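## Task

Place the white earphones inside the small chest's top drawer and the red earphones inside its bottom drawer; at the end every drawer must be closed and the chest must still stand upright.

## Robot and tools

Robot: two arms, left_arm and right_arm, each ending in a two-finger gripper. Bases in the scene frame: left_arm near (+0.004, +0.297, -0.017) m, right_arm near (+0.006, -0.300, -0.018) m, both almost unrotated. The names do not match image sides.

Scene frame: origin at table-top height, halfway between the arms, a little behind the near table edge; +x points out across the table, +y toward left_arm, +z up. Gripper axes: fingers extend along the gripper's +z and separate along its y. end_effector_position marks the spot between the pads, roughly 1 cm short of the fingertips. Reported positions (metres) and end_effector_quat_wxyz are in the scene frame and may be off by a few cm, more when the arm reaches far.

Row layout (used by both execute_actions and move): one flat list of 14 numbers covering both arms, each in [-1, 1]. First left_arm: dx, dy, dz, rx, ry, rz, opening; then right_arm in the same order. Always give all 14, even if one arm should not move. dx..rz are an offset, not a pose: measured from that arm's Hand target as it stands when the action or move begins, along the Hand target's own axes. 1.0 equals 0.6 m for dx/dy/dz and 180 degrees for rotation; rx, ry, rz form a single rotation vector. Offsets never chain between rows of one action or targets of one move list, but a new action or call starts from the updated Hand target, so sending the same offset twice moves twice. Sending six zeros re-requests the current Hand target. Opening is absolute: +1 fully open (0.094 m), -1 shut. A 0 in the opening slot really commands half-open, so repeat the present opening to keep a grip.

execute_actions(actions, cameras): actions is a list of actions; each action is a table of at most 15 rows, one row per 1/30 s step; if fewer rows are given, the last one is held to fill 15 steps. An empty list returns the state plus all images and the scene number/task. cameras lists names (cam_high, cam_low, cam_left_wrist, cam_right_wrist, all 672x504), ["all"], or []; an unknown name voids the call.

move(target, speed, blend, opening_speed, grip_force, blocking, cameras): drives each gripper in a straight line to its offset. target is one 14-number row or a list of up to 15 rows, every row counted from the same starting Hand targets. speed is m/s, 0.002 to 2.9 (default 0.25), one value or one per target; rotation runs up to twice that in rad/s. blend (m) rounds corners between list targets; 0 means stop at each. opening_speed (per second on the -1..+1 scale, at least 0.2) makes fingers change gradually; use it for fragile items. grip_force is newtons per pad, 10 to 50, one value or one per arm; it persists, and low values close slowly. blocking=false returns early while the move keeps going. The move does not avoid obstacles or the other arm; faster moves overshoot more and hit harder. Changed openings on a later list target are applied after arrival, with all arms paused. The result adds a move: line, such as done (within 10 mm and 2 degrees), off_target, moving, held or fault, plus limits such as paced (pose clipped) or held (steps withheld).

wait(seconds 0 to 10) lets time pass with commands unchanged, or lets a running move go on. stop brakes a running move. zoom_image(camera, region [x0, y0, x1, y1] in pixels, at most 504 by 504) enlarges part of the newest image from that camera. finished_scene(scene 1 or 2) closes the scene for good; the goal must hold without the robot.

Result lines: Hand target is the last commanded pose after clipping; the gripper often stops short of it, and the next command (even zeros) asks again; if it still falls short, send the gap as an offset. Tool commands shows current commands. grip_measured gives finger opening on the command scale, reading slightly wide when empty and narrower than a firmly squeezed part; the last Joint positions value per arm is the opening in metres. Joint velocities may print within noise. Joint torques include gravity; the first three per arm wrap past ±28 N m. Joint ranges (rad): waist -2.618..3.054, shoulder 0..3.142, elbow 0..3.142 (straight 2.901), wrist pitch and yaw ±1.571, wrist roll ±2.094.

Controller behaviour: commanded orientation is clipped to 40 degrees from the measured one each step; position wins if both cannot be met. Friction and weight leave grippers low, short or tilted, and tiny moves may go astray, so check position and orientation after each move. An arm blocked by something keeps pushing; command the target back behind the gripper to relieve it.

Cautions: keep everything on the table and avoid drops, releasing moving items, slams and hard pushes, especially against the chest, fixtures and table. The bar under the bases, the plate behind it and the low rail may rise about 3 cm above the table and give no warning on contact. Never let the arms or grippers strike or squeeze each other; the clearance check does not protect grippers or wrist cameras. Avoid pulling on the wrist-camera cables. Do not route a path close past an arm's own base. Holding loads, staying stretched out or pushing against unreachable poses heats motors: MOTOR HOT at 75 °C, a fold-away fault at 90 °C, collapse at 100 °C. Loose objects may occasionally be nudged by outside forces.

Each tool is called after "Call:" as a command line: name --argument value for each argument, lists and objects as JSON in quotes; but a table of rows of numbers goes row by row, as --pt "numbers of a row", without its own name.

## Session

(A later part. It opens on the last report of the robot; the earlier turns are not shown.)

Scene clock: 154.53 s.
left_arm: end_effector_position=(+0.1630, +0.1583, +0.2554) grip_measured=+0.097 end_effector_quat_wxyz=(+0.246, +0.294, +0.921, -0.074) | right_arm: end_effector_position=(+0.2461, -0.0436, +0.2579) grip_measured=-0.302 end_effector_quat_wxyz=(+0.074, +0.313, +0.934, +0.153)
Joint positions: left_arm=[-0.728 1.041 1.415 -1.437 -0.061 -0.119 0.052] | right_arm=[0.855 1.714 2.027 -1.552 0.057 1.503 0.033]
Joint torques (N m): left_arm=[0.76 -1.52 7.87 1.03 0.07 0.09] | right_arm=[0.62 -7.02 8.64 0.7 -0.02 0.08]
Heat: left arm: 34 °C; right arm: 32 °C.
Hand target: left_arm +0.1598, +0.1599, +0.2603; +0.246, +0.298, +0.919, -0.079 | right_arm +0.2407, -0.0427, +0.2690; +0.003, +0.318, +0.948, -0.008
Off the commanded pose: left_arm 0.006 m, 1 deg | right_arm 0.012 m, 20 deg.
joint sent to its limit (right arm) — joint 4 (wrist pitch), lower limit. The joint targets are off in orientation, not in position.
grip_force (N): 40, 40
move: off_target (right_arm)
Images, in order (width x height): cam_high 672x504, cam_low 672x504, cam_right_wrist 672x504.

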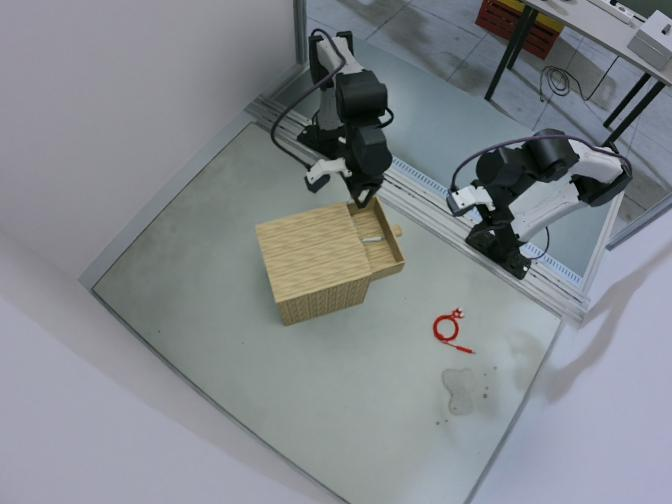

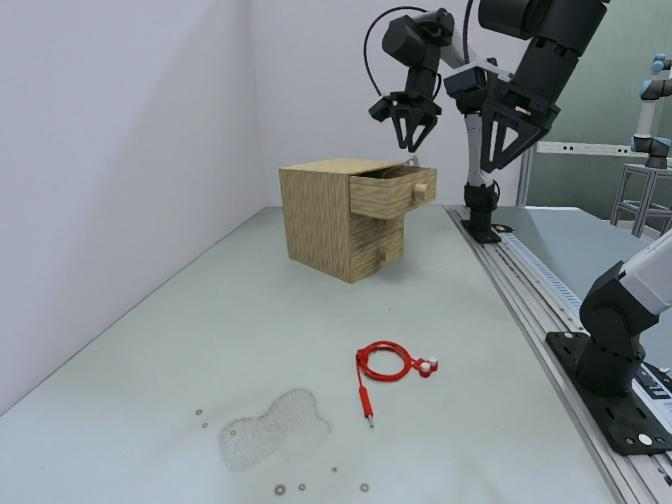

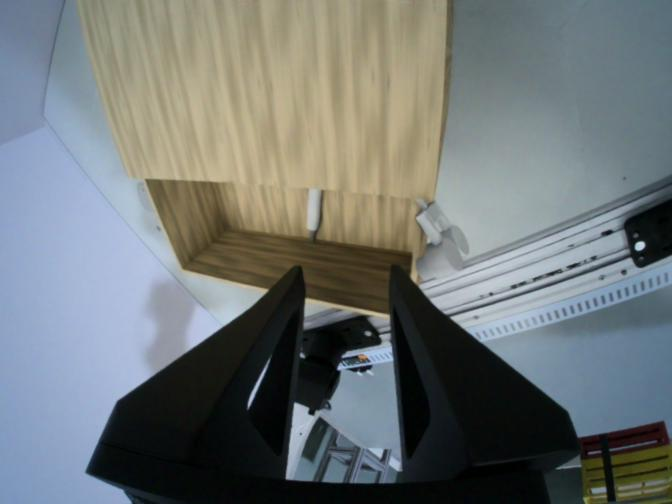

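Call:
move --pt "0 0 0 0 0 0 0.1 0.03 -0.09 0.03 0 0 0 0.0" --pt "0 0 0 0 0 0 0.1 0.03 -0.09 0.12 0 0 0 0.0" --cameras '["cam_right_wrist","cam_low"]' --speed 0.12 --blend '[0.01,0]'

Call:
zoom_image --camera "cam_low" --region '[340, 120, 460, 220]'

Scene clock: 167.90 s.
left_arm: end_effector_position=(+0.1630, +0.1583, +0.2554) grip_measured=+0.097 end_effector_quat_wxyz=(+0.246, +0.294, +0.921, -0.074) | right_arm: end_effector_position=(+0.1960, -0.0745, +0.2017) grip_measured=-0.002 end_effector_quat_wxyz=(+0.028, +0.313, +0.948, +0.058)
Joint positions: left_arm=[-0.728 1.041 1.415 -1.437 -0.061 -0.119 0.052] | right_arm=[0.906 1.61 1.716 -1.56 0.047 1.555 0.047]
Joint torques (N m): left_arm=[0.76 -1.52 7.87 1.03 0.07 0.09] | right_arm=[-0.29 -5.09 5.67 0.4 -0.01 0.07]
Heat: left arm: 35 °C; right arm: 33 °C.
Hand target: left_arm +0.1598, +0.1599, +0.2603; +0.246, +0.298, +0.919, -0.079 | right_arm +0.1939, -0.0761, +0.1974; +0.003, +0.318, +0.948, -0.008
Off the commanded pose: left_arm 0.006 m, 1 deg | right_arm 0.005 m, 8 deg.
joint sent to its limit (right arm) — joint 4 (wrist pitch), lower limit. The joint targets are off in orientation, not in position.
grip_force (N): 40, 40
move: off_target (right_arm)
Images, in order (width x height): cam_low 672x504, cam_right_wrist 672x504.

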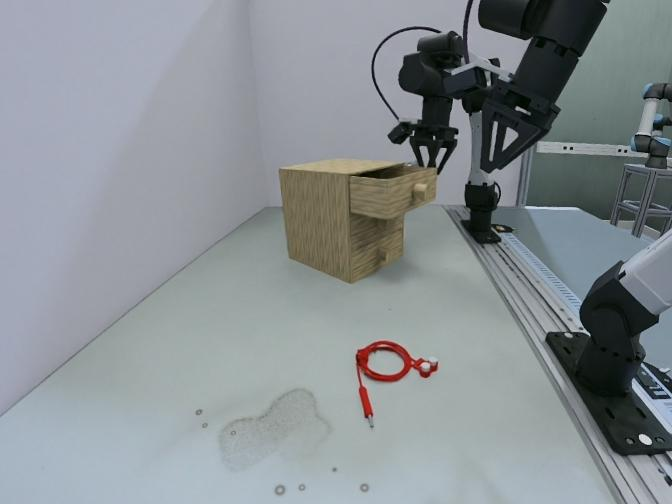

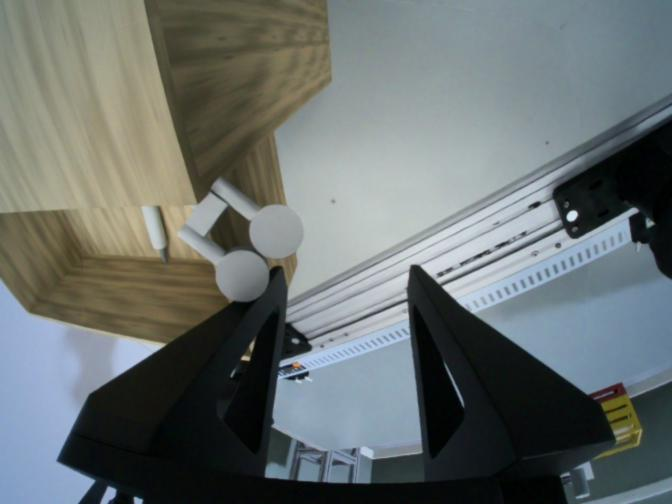

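Scaled by 4.200.

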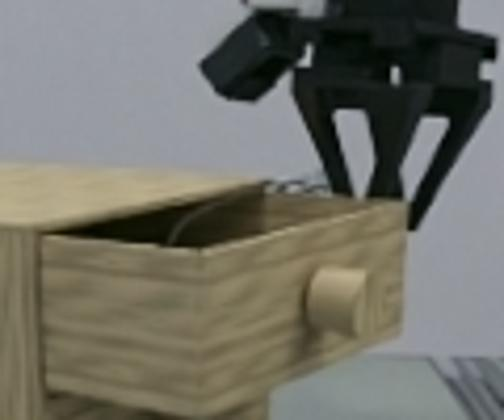

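Call:
move --target '[0,0,0,0,0,0,0.1,-0.02,0.083,0,0,0,0,0.0]' --cameras '["cam_right_wrist","cam_low"]' --speed 0.12

Call:
zoom_image --camera "cam_low" --region '[340, 120, 460, 220]'

Scene clock: 172.77 s.
left_arm: end_effector_position=(+0.1630, +0.1583, +0.2554) grip_measured=+0.097 end_effector_quat_wxyz=(+0.246, +0.294, +0.921, -0.074) | right_arm: end_effector_position=(+0.2171, -0.0505, +0.1935) grip_measured=-0.002 end_effector_quat_wxyz=(+0.010, +0.313, +0.949, +0.041)
Joint positions: left_arm=[-0.728 1.041 1.415 -1.437 -0.061 -0.119 0.052] | right_arm=[0.885 1.771 1.868 -1.595 0.022 1.536 0.047]
Joint torques (N m): left_arm=[0.77 -1.52 7.87 1.03 0.07 0.09] | right_arm=[-1.4 -5.12 9.48 0.64 0.2 -0.07]
Heat: left arm: 35 °C; right arm: 33 °C.
Hand target: left_arm +0.1598, +0.1599, +0.2603; +0.246, +0.298, +0.919, -0.079 | right_arm +0.2335, -0.0436, +0.1970; +0.003, +0.318, +0.948, -0.008
Off the commanded pose: left_arm 0.006 m, 1 deg | right_arm 0.018 m, 6 deg.
joint read past its limit (right arm) — joint 4 (wrist pitch), lower limit.
joint sent to its limit (right arm) — joint 4 (wrist pitch), lower limit. The joint targets are off in orientation, not in position.
grip_force (N): 40, 40
move: off_target (right_arm)
Images, in order (width x height): cam_low 672x504, cam_right_wrist 672x504.

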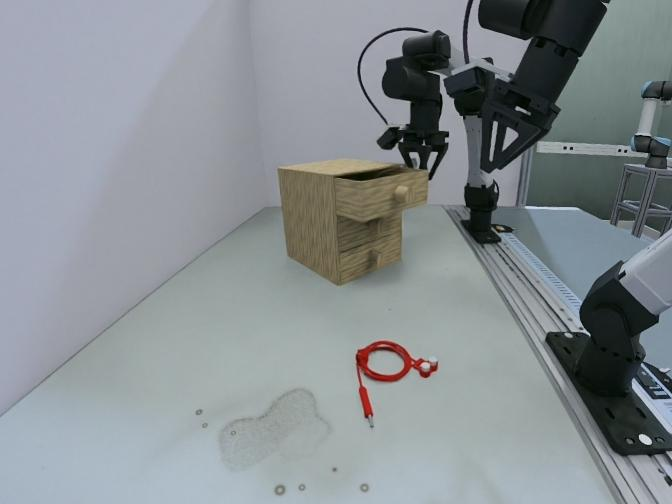

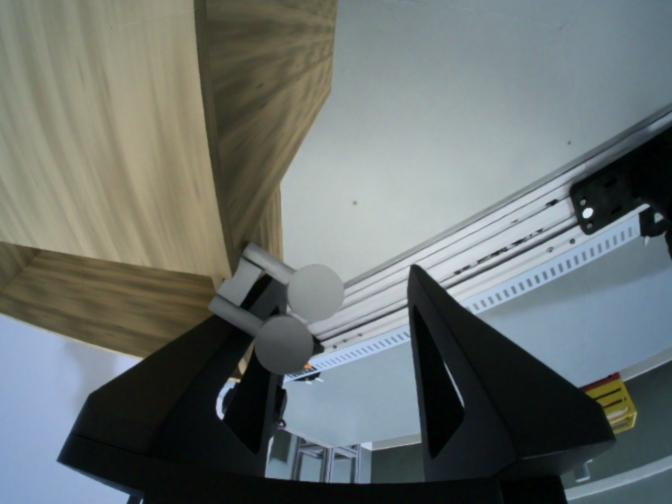

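Scaled by 4.200.

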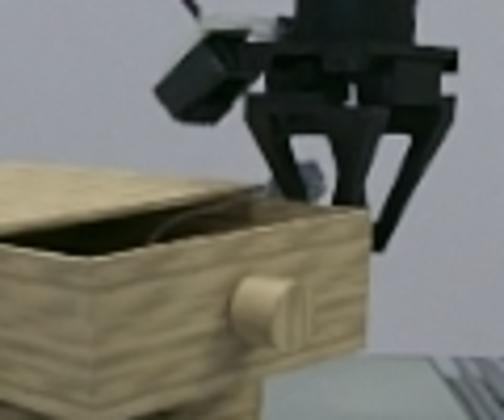

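Call:
move --pt "0 0 0 0 0 0 0.1 0.0167 -0.029 -0.034 0 0 0 0.0" --pt "0 0 0 0 0 0 0.1 0.0167 -0.0123 -0.034 0 0 0 0.0" --cameras '["all"]' --speed 0.1

Call:
zoom_image --camera "cam_low" --region '[340, 120, 460, 220]'

Scene clock: 180.17 s.
left_arm: end_effector_position=(+0.1630, +0.1583, +0.2554) grip_measured=+0.097 end_effector_quat_wxyz=(+0.246, +0.294, +0.921, -0.074) | right_arm: end_effector_position=(+0.2159, -0.0503, +0.2115) grip_measured=-0.002 end_effector_quat_wxyz=(+0.024, +0.317, +0.945, +0.075)
Joint positions: left_arm=[-0.728 1.041 1.415 -1.437 -0.061 -0.119 0.052] | right_arm=[0.892 1.718 1.872 -1.577 0.027 1.55 0.047]
Joint torques (N m): left_arm=[0.76 -1.54 7.87 1.03 0.07 0.09] | right_arm=[0.39 -5.26 8.98 0.63 0.16 0.08]
Heat: left arm: 35 °C; right arm: 33 °C.
Hand target: left_arm +0.1598, +0.1599, +0.2603; +0.246, +0.298, +0.919, -0.079 | right_arm +0.2210, -0.0431, +0.2173; +0.003, +0.318, +0.948, -0.008
Off the commanded pose: left_arm 0.006 m, 1 deg | right_arm 0.011 m, 10 deg.
joint read past its limit (right arm) — joint 4 (wrist pitch), lower limit.
joint sent to its limit (right arm) — joint 4 (wrist pitch), lower limit. The joint targets are off in orientation, not in position.
grip_force (N): 40, 40
move: off_target (right_arm)

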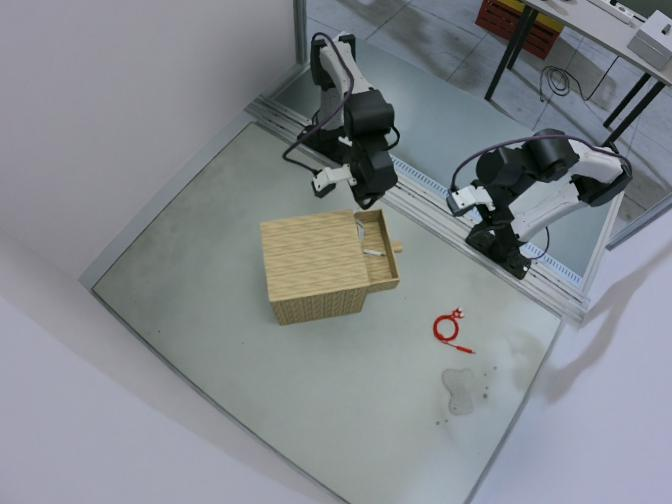

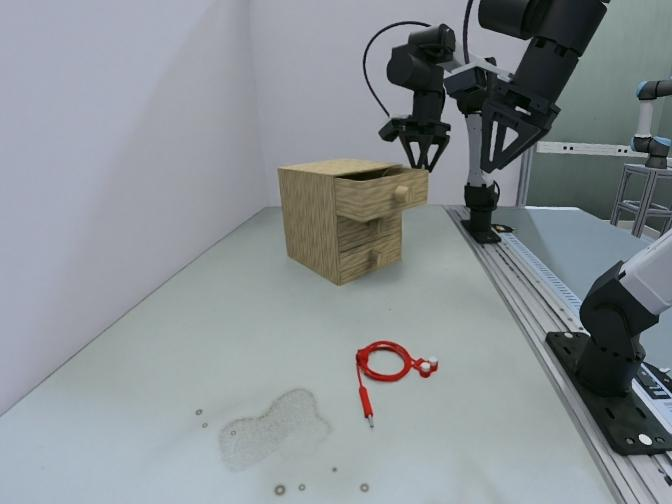

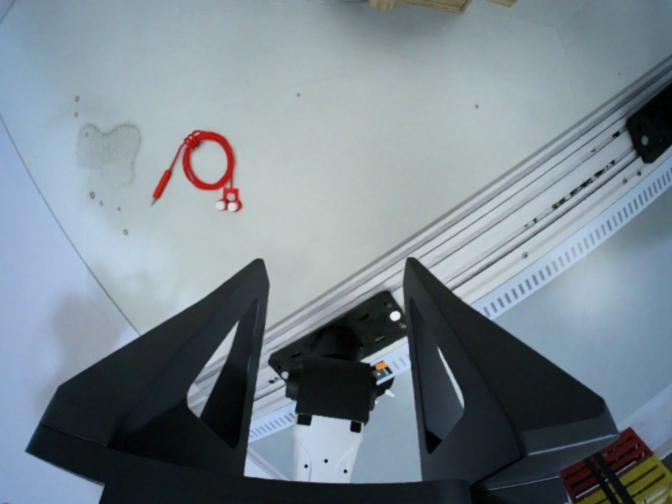

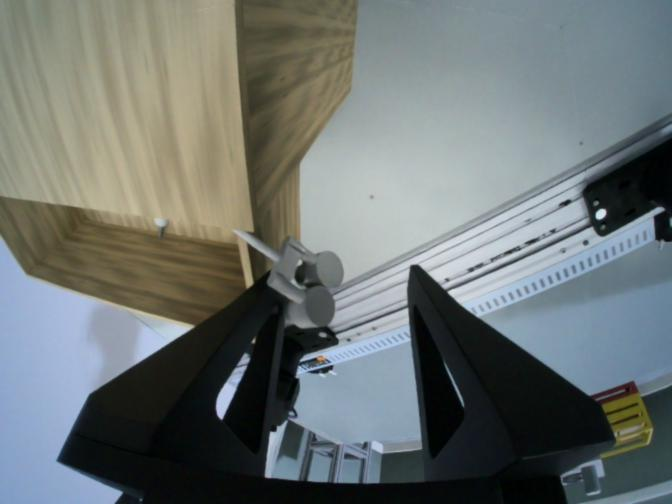

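Scaled by 4.200.

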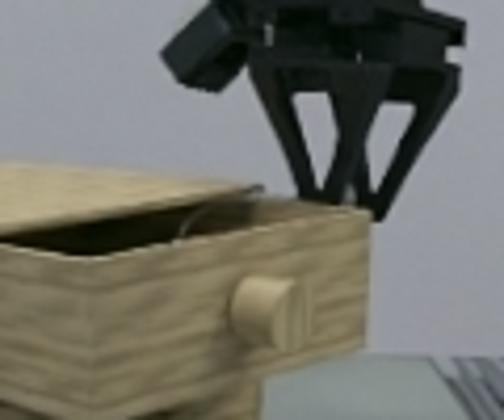

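Call:
move --target '[0,0,0,0,0,0,0.1,0,0,0,0,0,0,-0.85]' --cameras '["cam_right_wrist"]' --grip_force 30

Scene clock: 185.37 s.
left_arm: end_effector_position=(+0.1630, +0.1583, +0.2554) grip_measured=+0.097 end_effector_quat_wxyz=(+0.246, +0.294, +0.921, -0.074) | right_arm: end_effector_position=(+0.2164, -0.0502, +0.2116) grip_measured=-0.697 end_effector_quat_wxyz=(+0.025, +0.317, +0.945, +0.076)
Joint positions: left_arm=[-0.728 1.041 1.415 -1.437 -0.061 -0.119 0.052] | right_arm=[0.892 1.718 1.872 -1.575 0.029 1.55 0.014]
Joint torques (N m): left_arm=[0.77 -1.54 7.87 1.03 0.07 0.09] | right_arm=[0.54 -5.59 8.76 0.61 0.16 0.04]
Heat: left arm: 35 °C; right arm: 33 °C.
Hand target: left_arm +0.1598, +0.1599, +0.2603; +0.246, +0.298, +0.919, -0.079 | right_arm +0.2210, -0.0432, +0.2173; +0.003, +0.318, +0.948, -0.008
Off the commanded pose: left_arm 0.006 m, 1 deg | right_arm 0.010 m, 10 deg.
joint read past its limit (right arm) — joint 4 (wrist pitch), lower limit.
joint sent to its limit (right arm) — joint 4 (wrist pitch), lower limit. The joint targets are off in orientation, not in position.
grip_force (N): 30, 30
move: off_target (right_arm)
Images, in order (width x height): cam_right_wrist 672x504.

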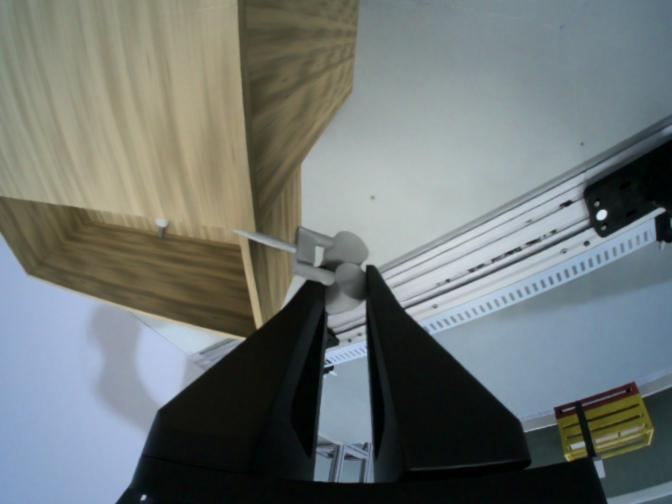

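Call:
move --pt "0 0 0 0 0 0 0.1 0 0.0 -0.03 0 0 0 -0.85" --pt "0 0 0 0 0 0 0.1 0 0.12 -0.03 0 0 0 -0.85" --pt "0 0 0 0 0 0 0.1 0 0.12 0.045 0 0 0 -0.85" --cameras '["all"]' --speed 0.12 --blend '[0.015,0.01,0]'

Call:
zoom_image --camera "cam_low" --region '[340, 120, 460, 220]'

Scene clock: 189.97 s.
left_arm: end_effector_position=(+0.1630, +0.1583, +0.2554) grip_measured=+0.097 end_effector_quat_wxyz=(+0.246, +0.294, +0.921, -0.074) | right_arm: end_effector_position=(+0.2627, +0.0138, +0.1951) grip_measured=-0.702 end_effector_quat_wxyz=(+0.029, +0.314, +0.945, +0.087)
Joint positions: left_arm=[-0.728 1.041 1.415 -1.437 -0.061 -0.119 0.052] | right_arm=[0.898 2.016 2.19 -1.572 0.029 1.551 0.014]
Joint torques (N m): left_arm=[0.76 -1.52 7.87 1.03 0.07 0.09] | right_arm=[-0.35 -7.75 5.74 0.67 0.15 0.07]
Heat: left arm: 35 °C; right arm: 33 °C.
Hand target: left_arm +0.1598, +0.1599, +0.2603; +0.246, +0.298, +0.919, -0.079 | right_arm +0.2644, +0.0139, +0.1894; +0.003, +0.318, +0.948, -0.008
Off the commanded pose: left_arm 0.006 m, 1 deg | right_arm 0.006 m, 11 deg.
joint read past its limit (right arm) — joint 4 (wrist pitch), lower limit.
joint sent to its limit (right arm) — joint 4 (wrist pitch), lower limit. The joint targets are off in orientation, not in position.
grip_force (N): 30, 30
move: off_target (right_arm)

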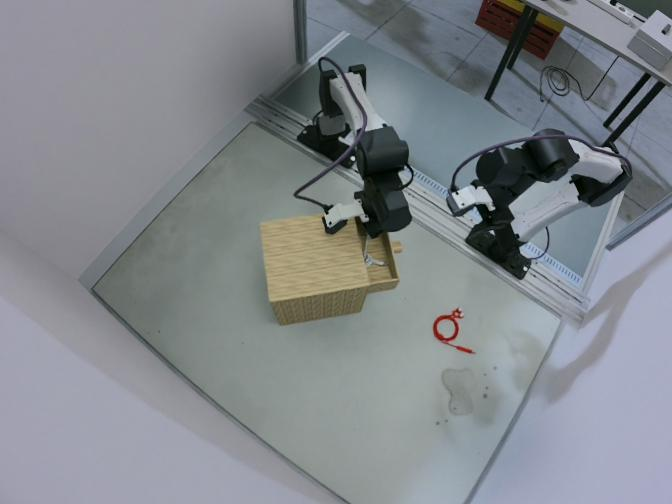

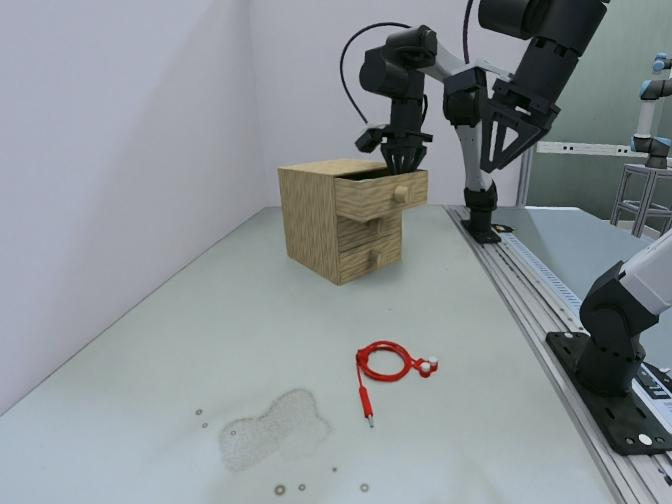

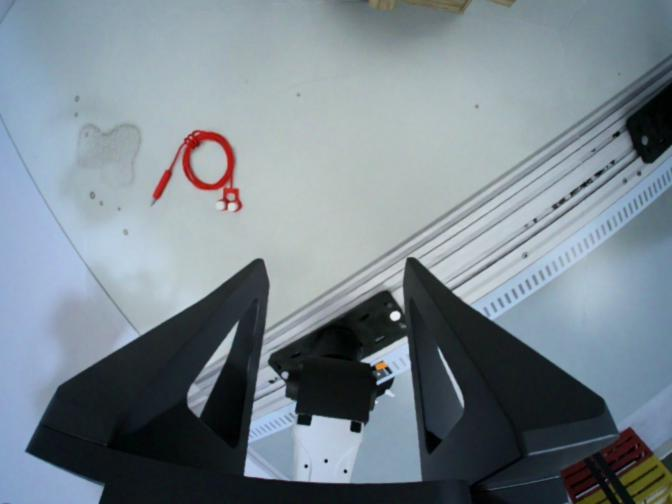

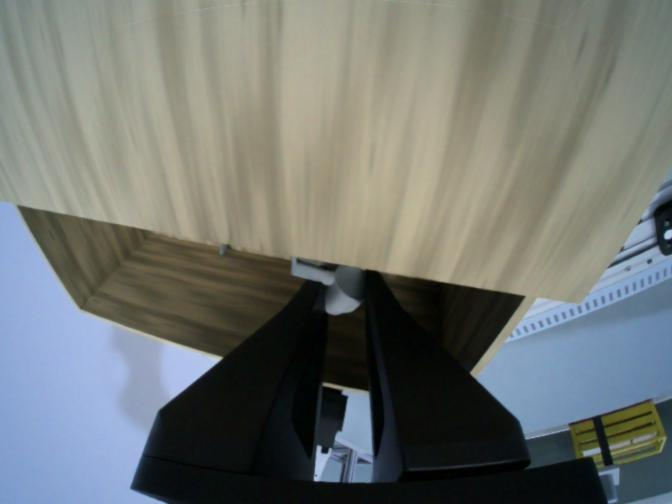

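Scaled by 4.200.

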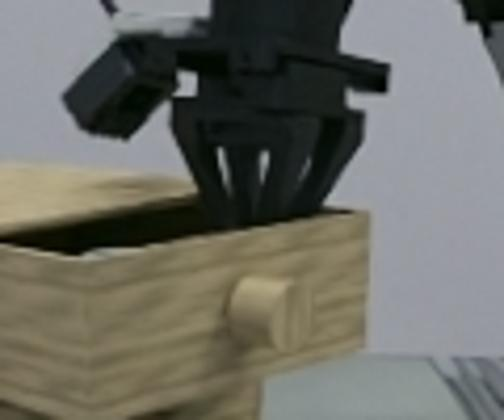

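Call:
move --pt "0 0 0 0 0 0 0.1 0 0 0.03 0 0 0 -0.85" --pt "0 0 0 0 0 0 0.1 0 0.0 0.03 0 0 0 -0.35" --pt "0 0 0 0 0 0 0.1 0 0 -0.18 0 0 0 -0.35" --cameras '["all"]' --speed 0.15 --blend '[0,0,0]'

Call:
zoom_image --camera "cam_low" --region '[340, 120, 460, 220]'

Call:
zoom_image --camera "cam_high" --region '[290, 160, 430, 300]'

Scene clock: 195.27 s.
left_arm: end_effector_position=(+0.1630, +0.1583, +0.2554) grip_measured=+0.097 end_effector_quat_wxyz=(+0.246, +0.294, +0.921, -0.074) | right_arm: end_effector_position=(+0.2655, +0.0150, +0.2819) grip_measured=-0.352 end_effector_quat_wxyz=(+0.074, +0.310, +0.924, +0.210)
Joint positions: left_arm=[-0.728 1.041 1.415 -1.437 -0.061 -0.119 0.052] | right_arm=[0.903 1.916 2.355 -1.571 0.033 1.551 0.03]
Joint torques (N m): left_arm=[0.77 -1.54 7.87 1.03 0.08 0.09] | right_arm=[0.53 -8.57 7.99 1.08 0.14 -0.01]
Heat: left arm: 36 °C; right arm: 33 °C.
Hand target: left_arm +0.1598, +0.1599, +0.2603; +0.246, +0.298, +0.919, -0.079 | right_arm +0.2644, +0.0156, +0.2974; +0.003, +0.318, +0.948, -0.008
Off the commanded pose: left_arm 0.006 m, 1 deg | right_arm 0.016 m, 26 deg.
joint read past its limit (right arm) — joint 4 (wrist pitch), lower limit.
joint sent to its limit (right arm) — joint 4 (wrist pitch), lower limit. The joint targets are off in orientation, not in position.
grip_force (N): 30, 30
move: off_target (right_arm); target 2's new opening was sent with right_arm's hand 0.009 m and 9 deg from that target

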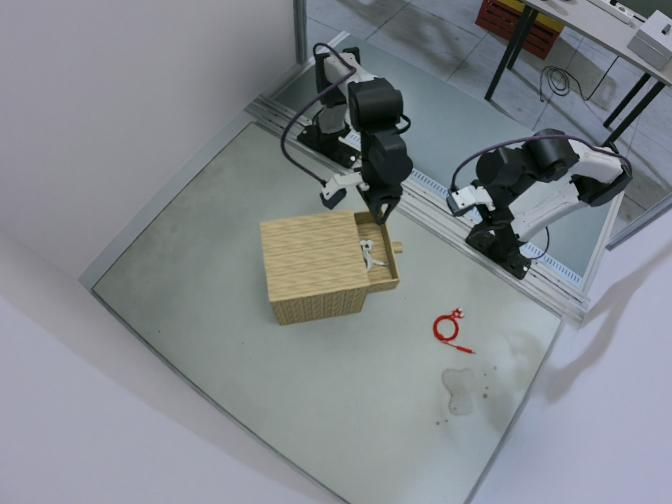

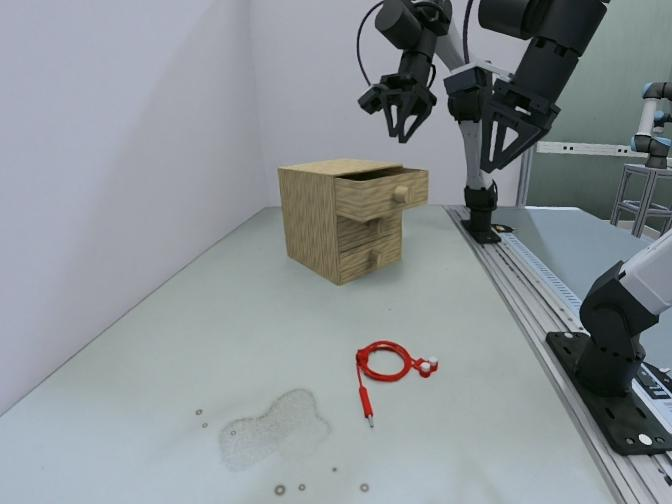

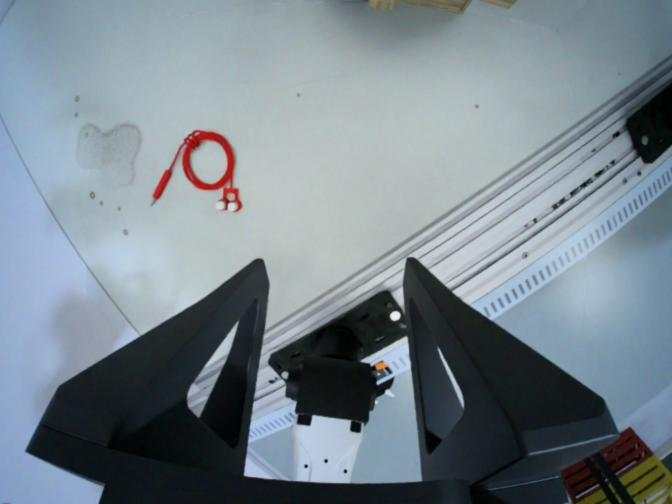

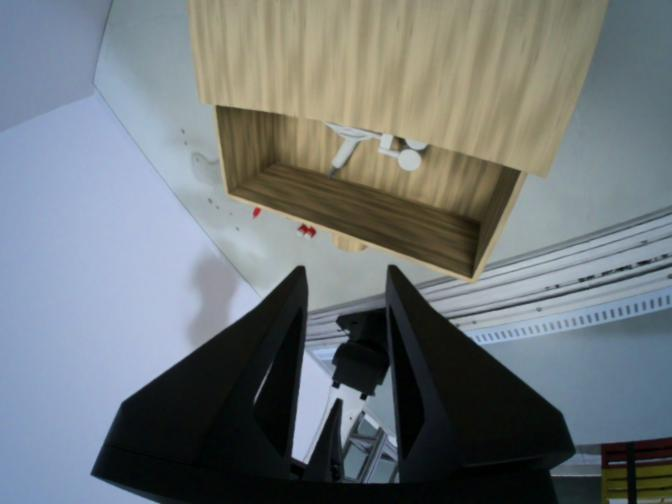

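Scaled by 4.200.

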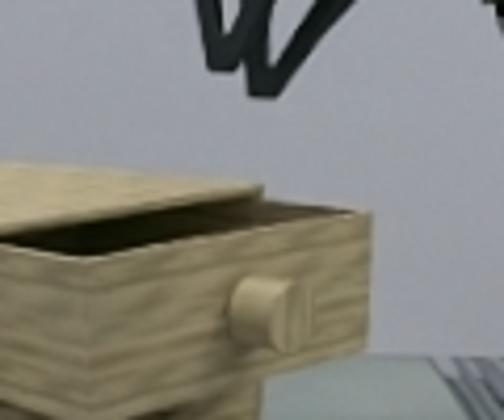

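Scaled by 3.600.

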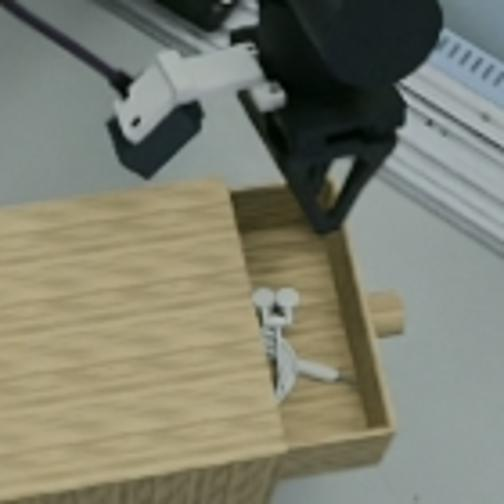

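Call:
move --pt "0 0 0 0 0 0 0.3 -0.044 -0.375 0 0 0 0 -0.35" --pt "-0.092 -0.001 0.155 0.0333 0 0.0577 0.3 -0.044 -0.375 0 0 0 0 -0.35" --cameras '["cam_left_wrist","cam_high"]' --speed 0.25 --blend '[0.05,0]'

Scene clock: 205.83 s.
left_arm: end_effector_position=(+0.2354, +0.1050, +0.2113) grip_measured=+0.297 end_effector_quat_wxyz=(+0.242, +0.387, +0.884, -0.101) | right_arm: end_effector_position=(+0.1482, -0.1797, +0.3039) grip_measured=-0.352 end_effector_quat_wxyz=(+0.135, +0.303, +0.904, +0.268)
Joint positions: left_arm=[-0.602 1.262 1.325 -1.118 0.103 0.172 0.061] | right_arm=[0.773 1.007 1.61 -1.57 0.033 1.415 0.03]
Joint torques (N m): left_arm=[0.8 -3.12 6.49 1.23 0.27 0.11] | right_arm=[-0.95 0.01 4.63 1.4 0 -0.07]
Heat: left arm: 36 °C; right arm: 33 °C.
Hand target: left_arm +0.2359, +0.1041, +0.2073; +0.236, +0.393, +0.883, -0.104 | right_arm +0.1498, -0.1798, +0.3007; +0.003, +0.318, +0.948, -0.008
Off the commanded pose: left_arm 0.004 m, 1 deg | right_arm 0.004 m, 36 deg.
joint read past its limit (right arm) — joint 4 (wrist pitch), lower limit.
joint sent to its limit (right arm) — joint 4 (wrist pitch), lower limit. The joint targets are off in orientation, not in position.
grip_force (N): 30, 30
move: off_target (right_arm); blend cut to 0 m at target 1
Images, in order (width x height): cam_high 672x504, cam_left_wrist 672x504.

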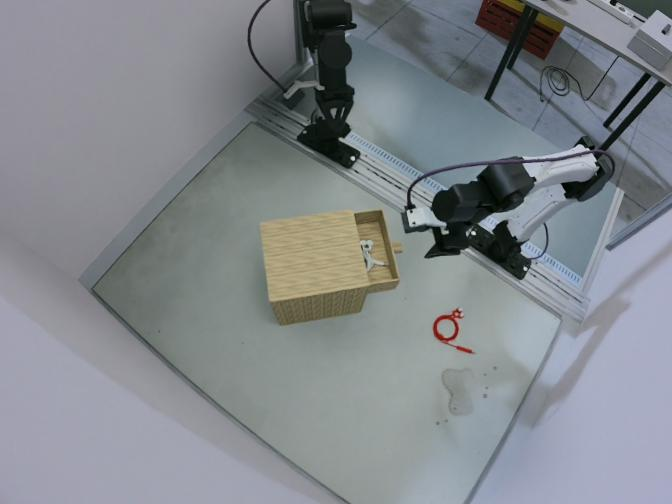

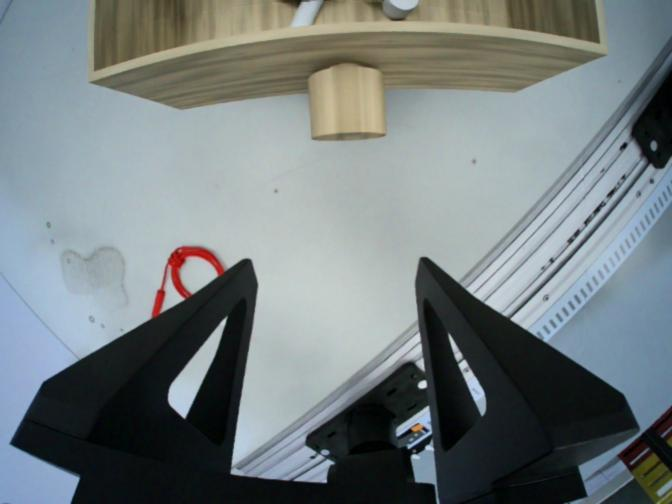

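Call:
move --pt "-0.0185 -0.004 0.1185 -0.0097 0 -0.0168 0.3 0 0 0 0 0 0 -0.35" --pt "-0.148 0.0055 0.1935 -0.0097 0 -0.0168 0.3 0 0 0 0 0 0 -0.35" --cameras '["all"]' --speed '[0.2,0.08]' --blend '[0.005,0]'

Call:
zoom_image --camera "cam_low" --region '[270, 130, 450, 290]'

Scene clock: 212.30 s.
left_arm: end_effector_position=(+0.3085, +0.0242, +0.1485) grip_measured=+0.297 end_effector_quat_wxyz=(+0.208, +0.373, +0.900, -0.092) | right_arm: end_effector_position=(+0.1482, -0.1797, +0.3039) grip_measured=-0.352 end_effector_quat_wxyz=(+0.135, +0.303, +0.904, +0.268)
Joint positions: left_arm=[-0.678 1.688 1.485 -0.92 0.061 0.068 0.061] | right_arm=[0.773 1.007 1.61 -1.57 0.033 1.415 0.03]
Joint torques (N m): left_arm=[-0.79 -4.42 9.62 1.8 -0.18 -0.2] | right_arm=[-0.94 -0.16 4.51 1.44 0.02 -0.1]
Heat: left arm: 36 °C; right arm: 33 °C.
Hand target: left_arm +0.3286, +0.0062, +0.1509; +0.239, +0.366, +0.894, -0.097 | right_arm +0.1498, -0.1798, +0.3007; +0.003, +0.318, +0.948, -0.008
Off the commanded pose: left_arm 0.027 m, 4 deg | right_arm 0.004 m, 36 deg.
joint read past its limit (right arm) — joint 4 (wrist pitch), lower limit.
joint sent to its limit (right arm) — joint 4 (wrist pitch), lower limit. The joint targets are off in orientation, not in position.
grip_force (N): 30, 30
move: off_target (left_arm, right_arm)

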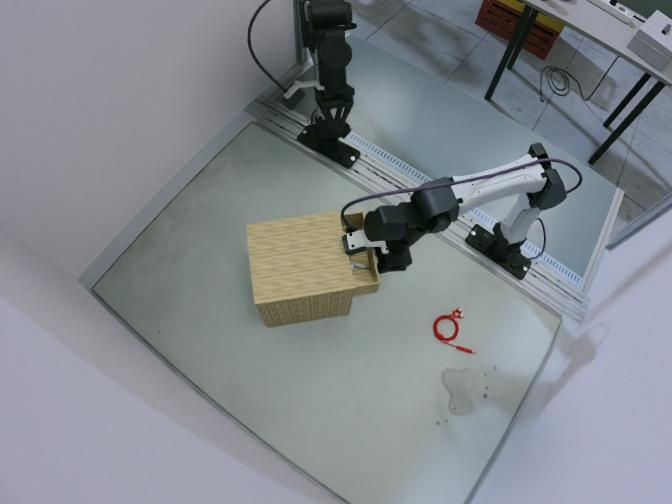

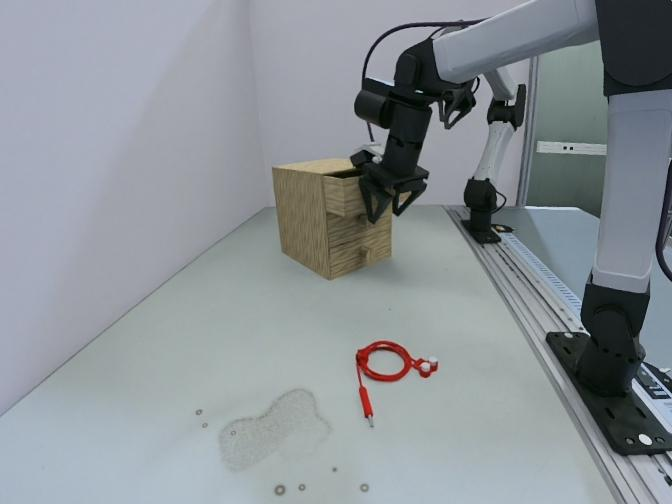

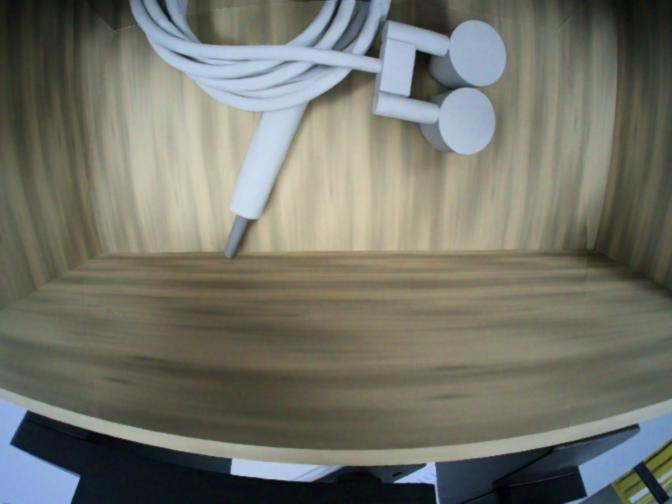

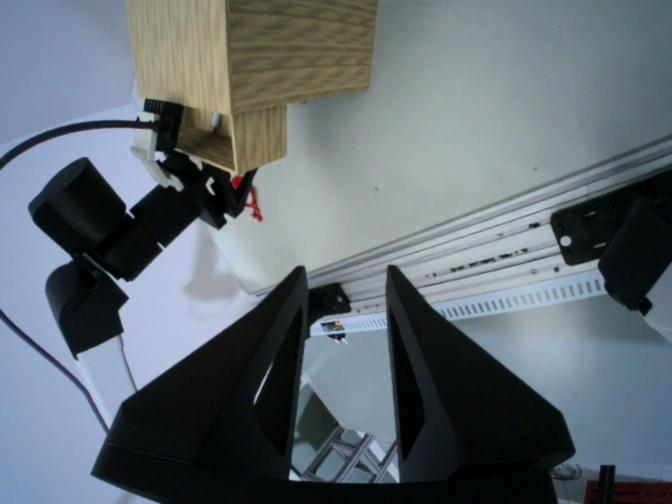

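Scaled by 2.800.

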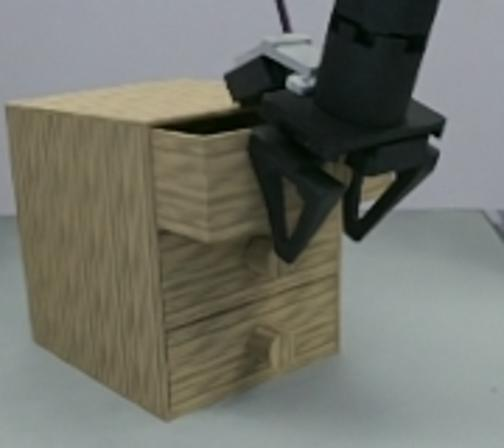

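Call:
move --pt "0.056 0 -0.109 0 -0.0833 0 0.3 0 0 0 0 0 0 -0.35" --pt "0.055 0 -0.055 0 -0.0833 0 0.3 0 0 0 0 0 0 -0.35" --pt "-0.055 0 0.008 0 -0.0833 0 0.3 0 0 0 0 0 0 -0.35" --cameras '["all"]' --speed '[0.15,0.15,0.08]' --blend '[0.01,0.005,0]'

Call:
zoom_image --camera "cam_low" --region '[270, 130, 450, 290]'

Scene clock: 220.93 s.
left_arm: end_effector_position=(+0.3451, -0.0079, +0.1562) grip_measured=+0.297 end_effector_quat_wxyz=(+0.344, +0.355, +0.858, -0.139) | right_arm: end_effector_position=(+0.1482, -0.1797, +0.3039) grip_measured=-0.352 end_effector_quat_wxyz=(+0.135, +0.303, +0.904, +0.268)
Joint positions: left_arm=[-0.68 1.643 1.296 -0.472 0.061 0.053 0.061] | right_arm=[0.773 1.007 1.61 -1.57 0.033 1.415 0.03]
Joint torques (N m): left_arm=[-0.54 -6.58 10.15 1.61 -0.05 -0.17] | right_arm=[-0.87 -0.06 4.57 1.44 0 -0.13]
Heat: left arm: 37 °C; right arm: 32 °C.
Hand target: left_arm +0.3508, -0.0155, +0.1633; +0.354, +0.350, +0.855, -0.144 | right_arm +0.1498, -0.1798, +0.3007; +0.003, +0.318, +0.948, -0.008
Off the commanded pose: left_arm 0.012 m, 1 deg | right_arm 0.004 m, 36 deg.
joint read past its limit (right arm) — joint 4 (wrist pitch), lower limit.
joint sent to its limit (right arm) — joint 4 (wrist pitch), lower limit. The joint targets are off in orientation, not in position.
grip_force (N): 30, 30
move: off_target (left_arm, right_arm)

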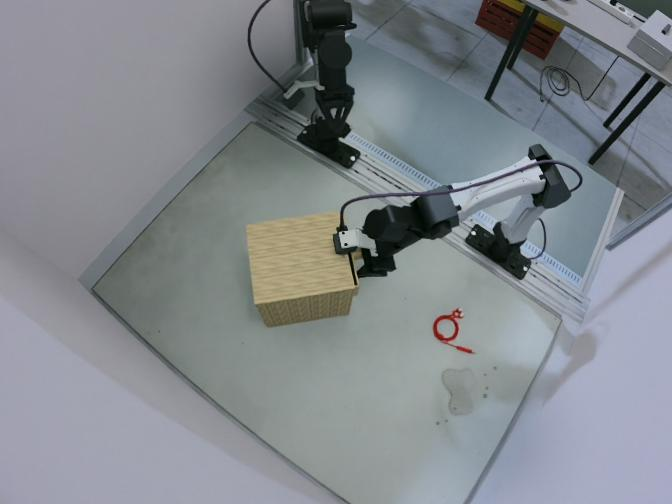

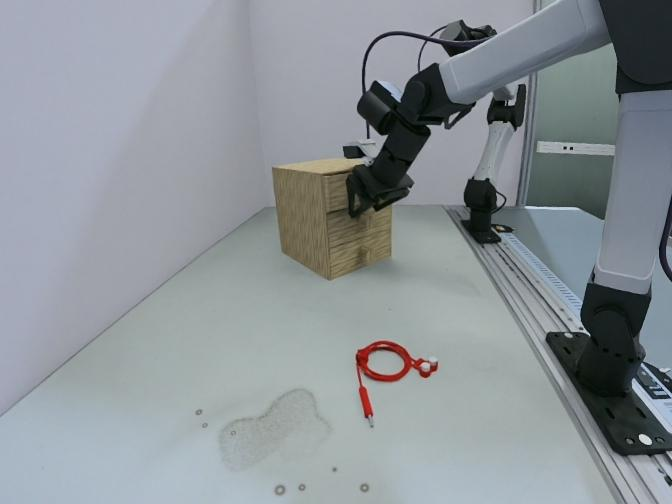

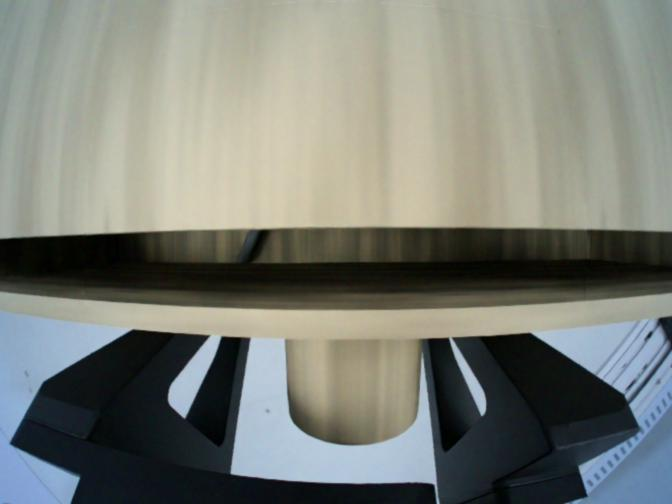

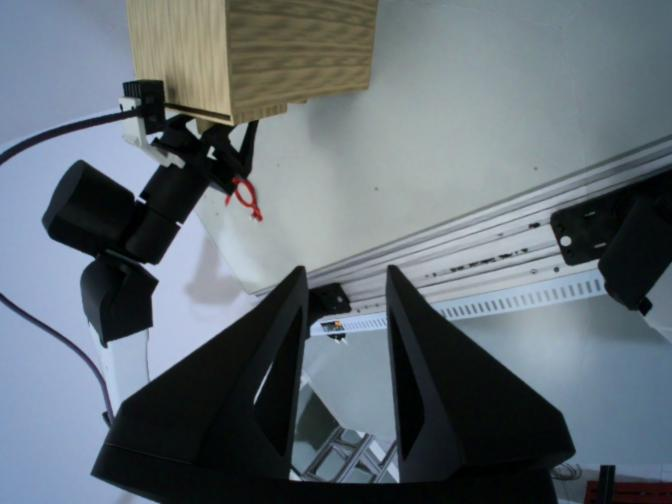

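Scaled by 2.800.

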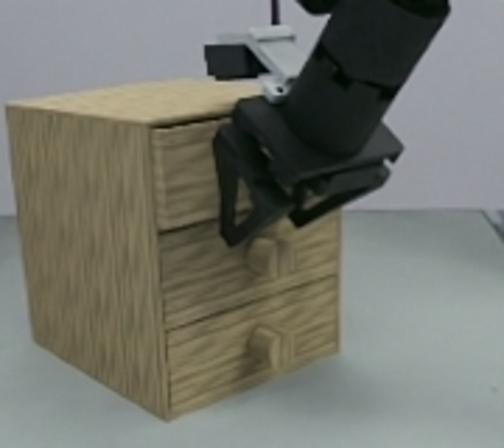

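Call:
move --target '[-0.0236,0,0.0236,0,0,0,0.3,0,0,0,0,0,0,-0.35]' --cameras '["cam_left_wrist","cam_low"]' --speed 0.06

Call:
zoom_image --camera "cam_low" --region '[270, 130, 450, 290]'

Scene clock: 223.37 s.
left_arm: end_effector_position=(+0.3514, -0.0156, +0.1558) grip_measured=+0.297 end_effector_quat_wxyz=(+0.330, +0.358, +0.863, -0.135) | right_arm: end_effector_position=(+0.1482, -0.1797, +0.3039) grip_measured=-0.352 end_effector_quat_wxyz=(+0.135, +0.303, +0.904, +0.268)
Joint positions: left_arm=[-0.683 1.7 1.378 -0.528 0.061 0.052 0.061] | right_arm=[0.773 1.007 1.61 -1.57 0.033 1.415 0.03]
Joint torques (N m): left_arm=[-0.54 -5.72 10.15 1.98 -0.07 -0.19] | right_arm=[-0.76 -0.12 4.55 1.38 0.02 -0.1]
Heat: left arm: 37 °C; right arm: 32 °C.
Hand target: left_arm +0.3650, -0.0296, +0.1633; +0.354, +0.350, +0.855, -0.144 | right_arm +0.1498, -0.1798, +0.3007; +0.003, +0.318, +0.948, -0.008
Off the commanded pose: left_arm 0.021 m, 3 deg | right_arm 0.004 m, 36 deg.
joint read past its limit (right arm) — joint 4 (wrist pitch), lower limit.
joint sent to its limit (right arm) — joint 4 (wrist pitch), lower limit. The joint targets are off in orientation, not in position.
grip_force (N): 30, 30
move: off_target (left_arm, right_arm)
Images, in order (width x height): cam_low 672x504, cam_left_wrist 672x504.

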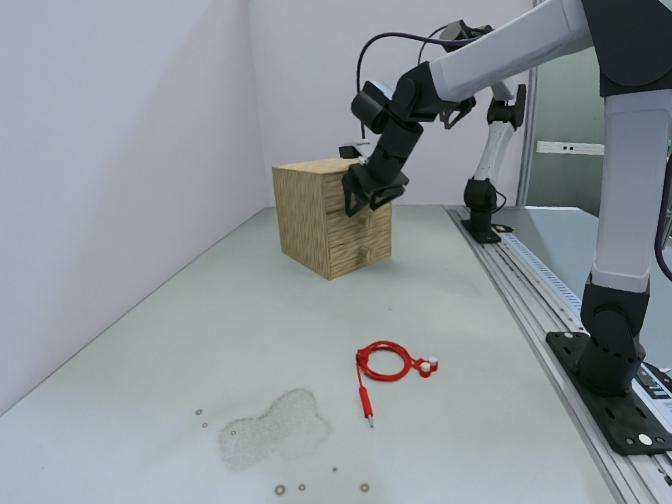

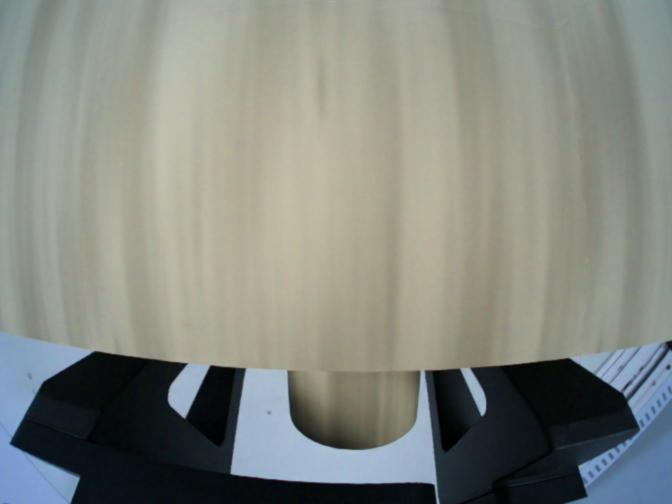

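Scaled by 2.800.

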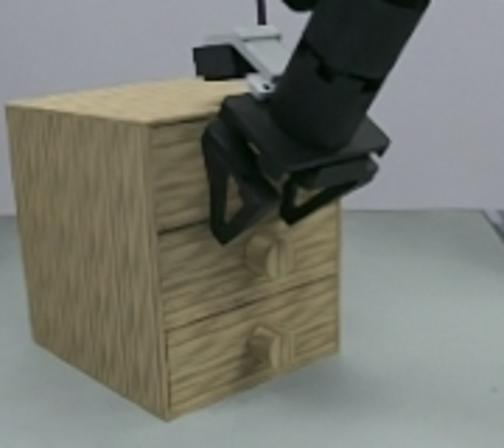

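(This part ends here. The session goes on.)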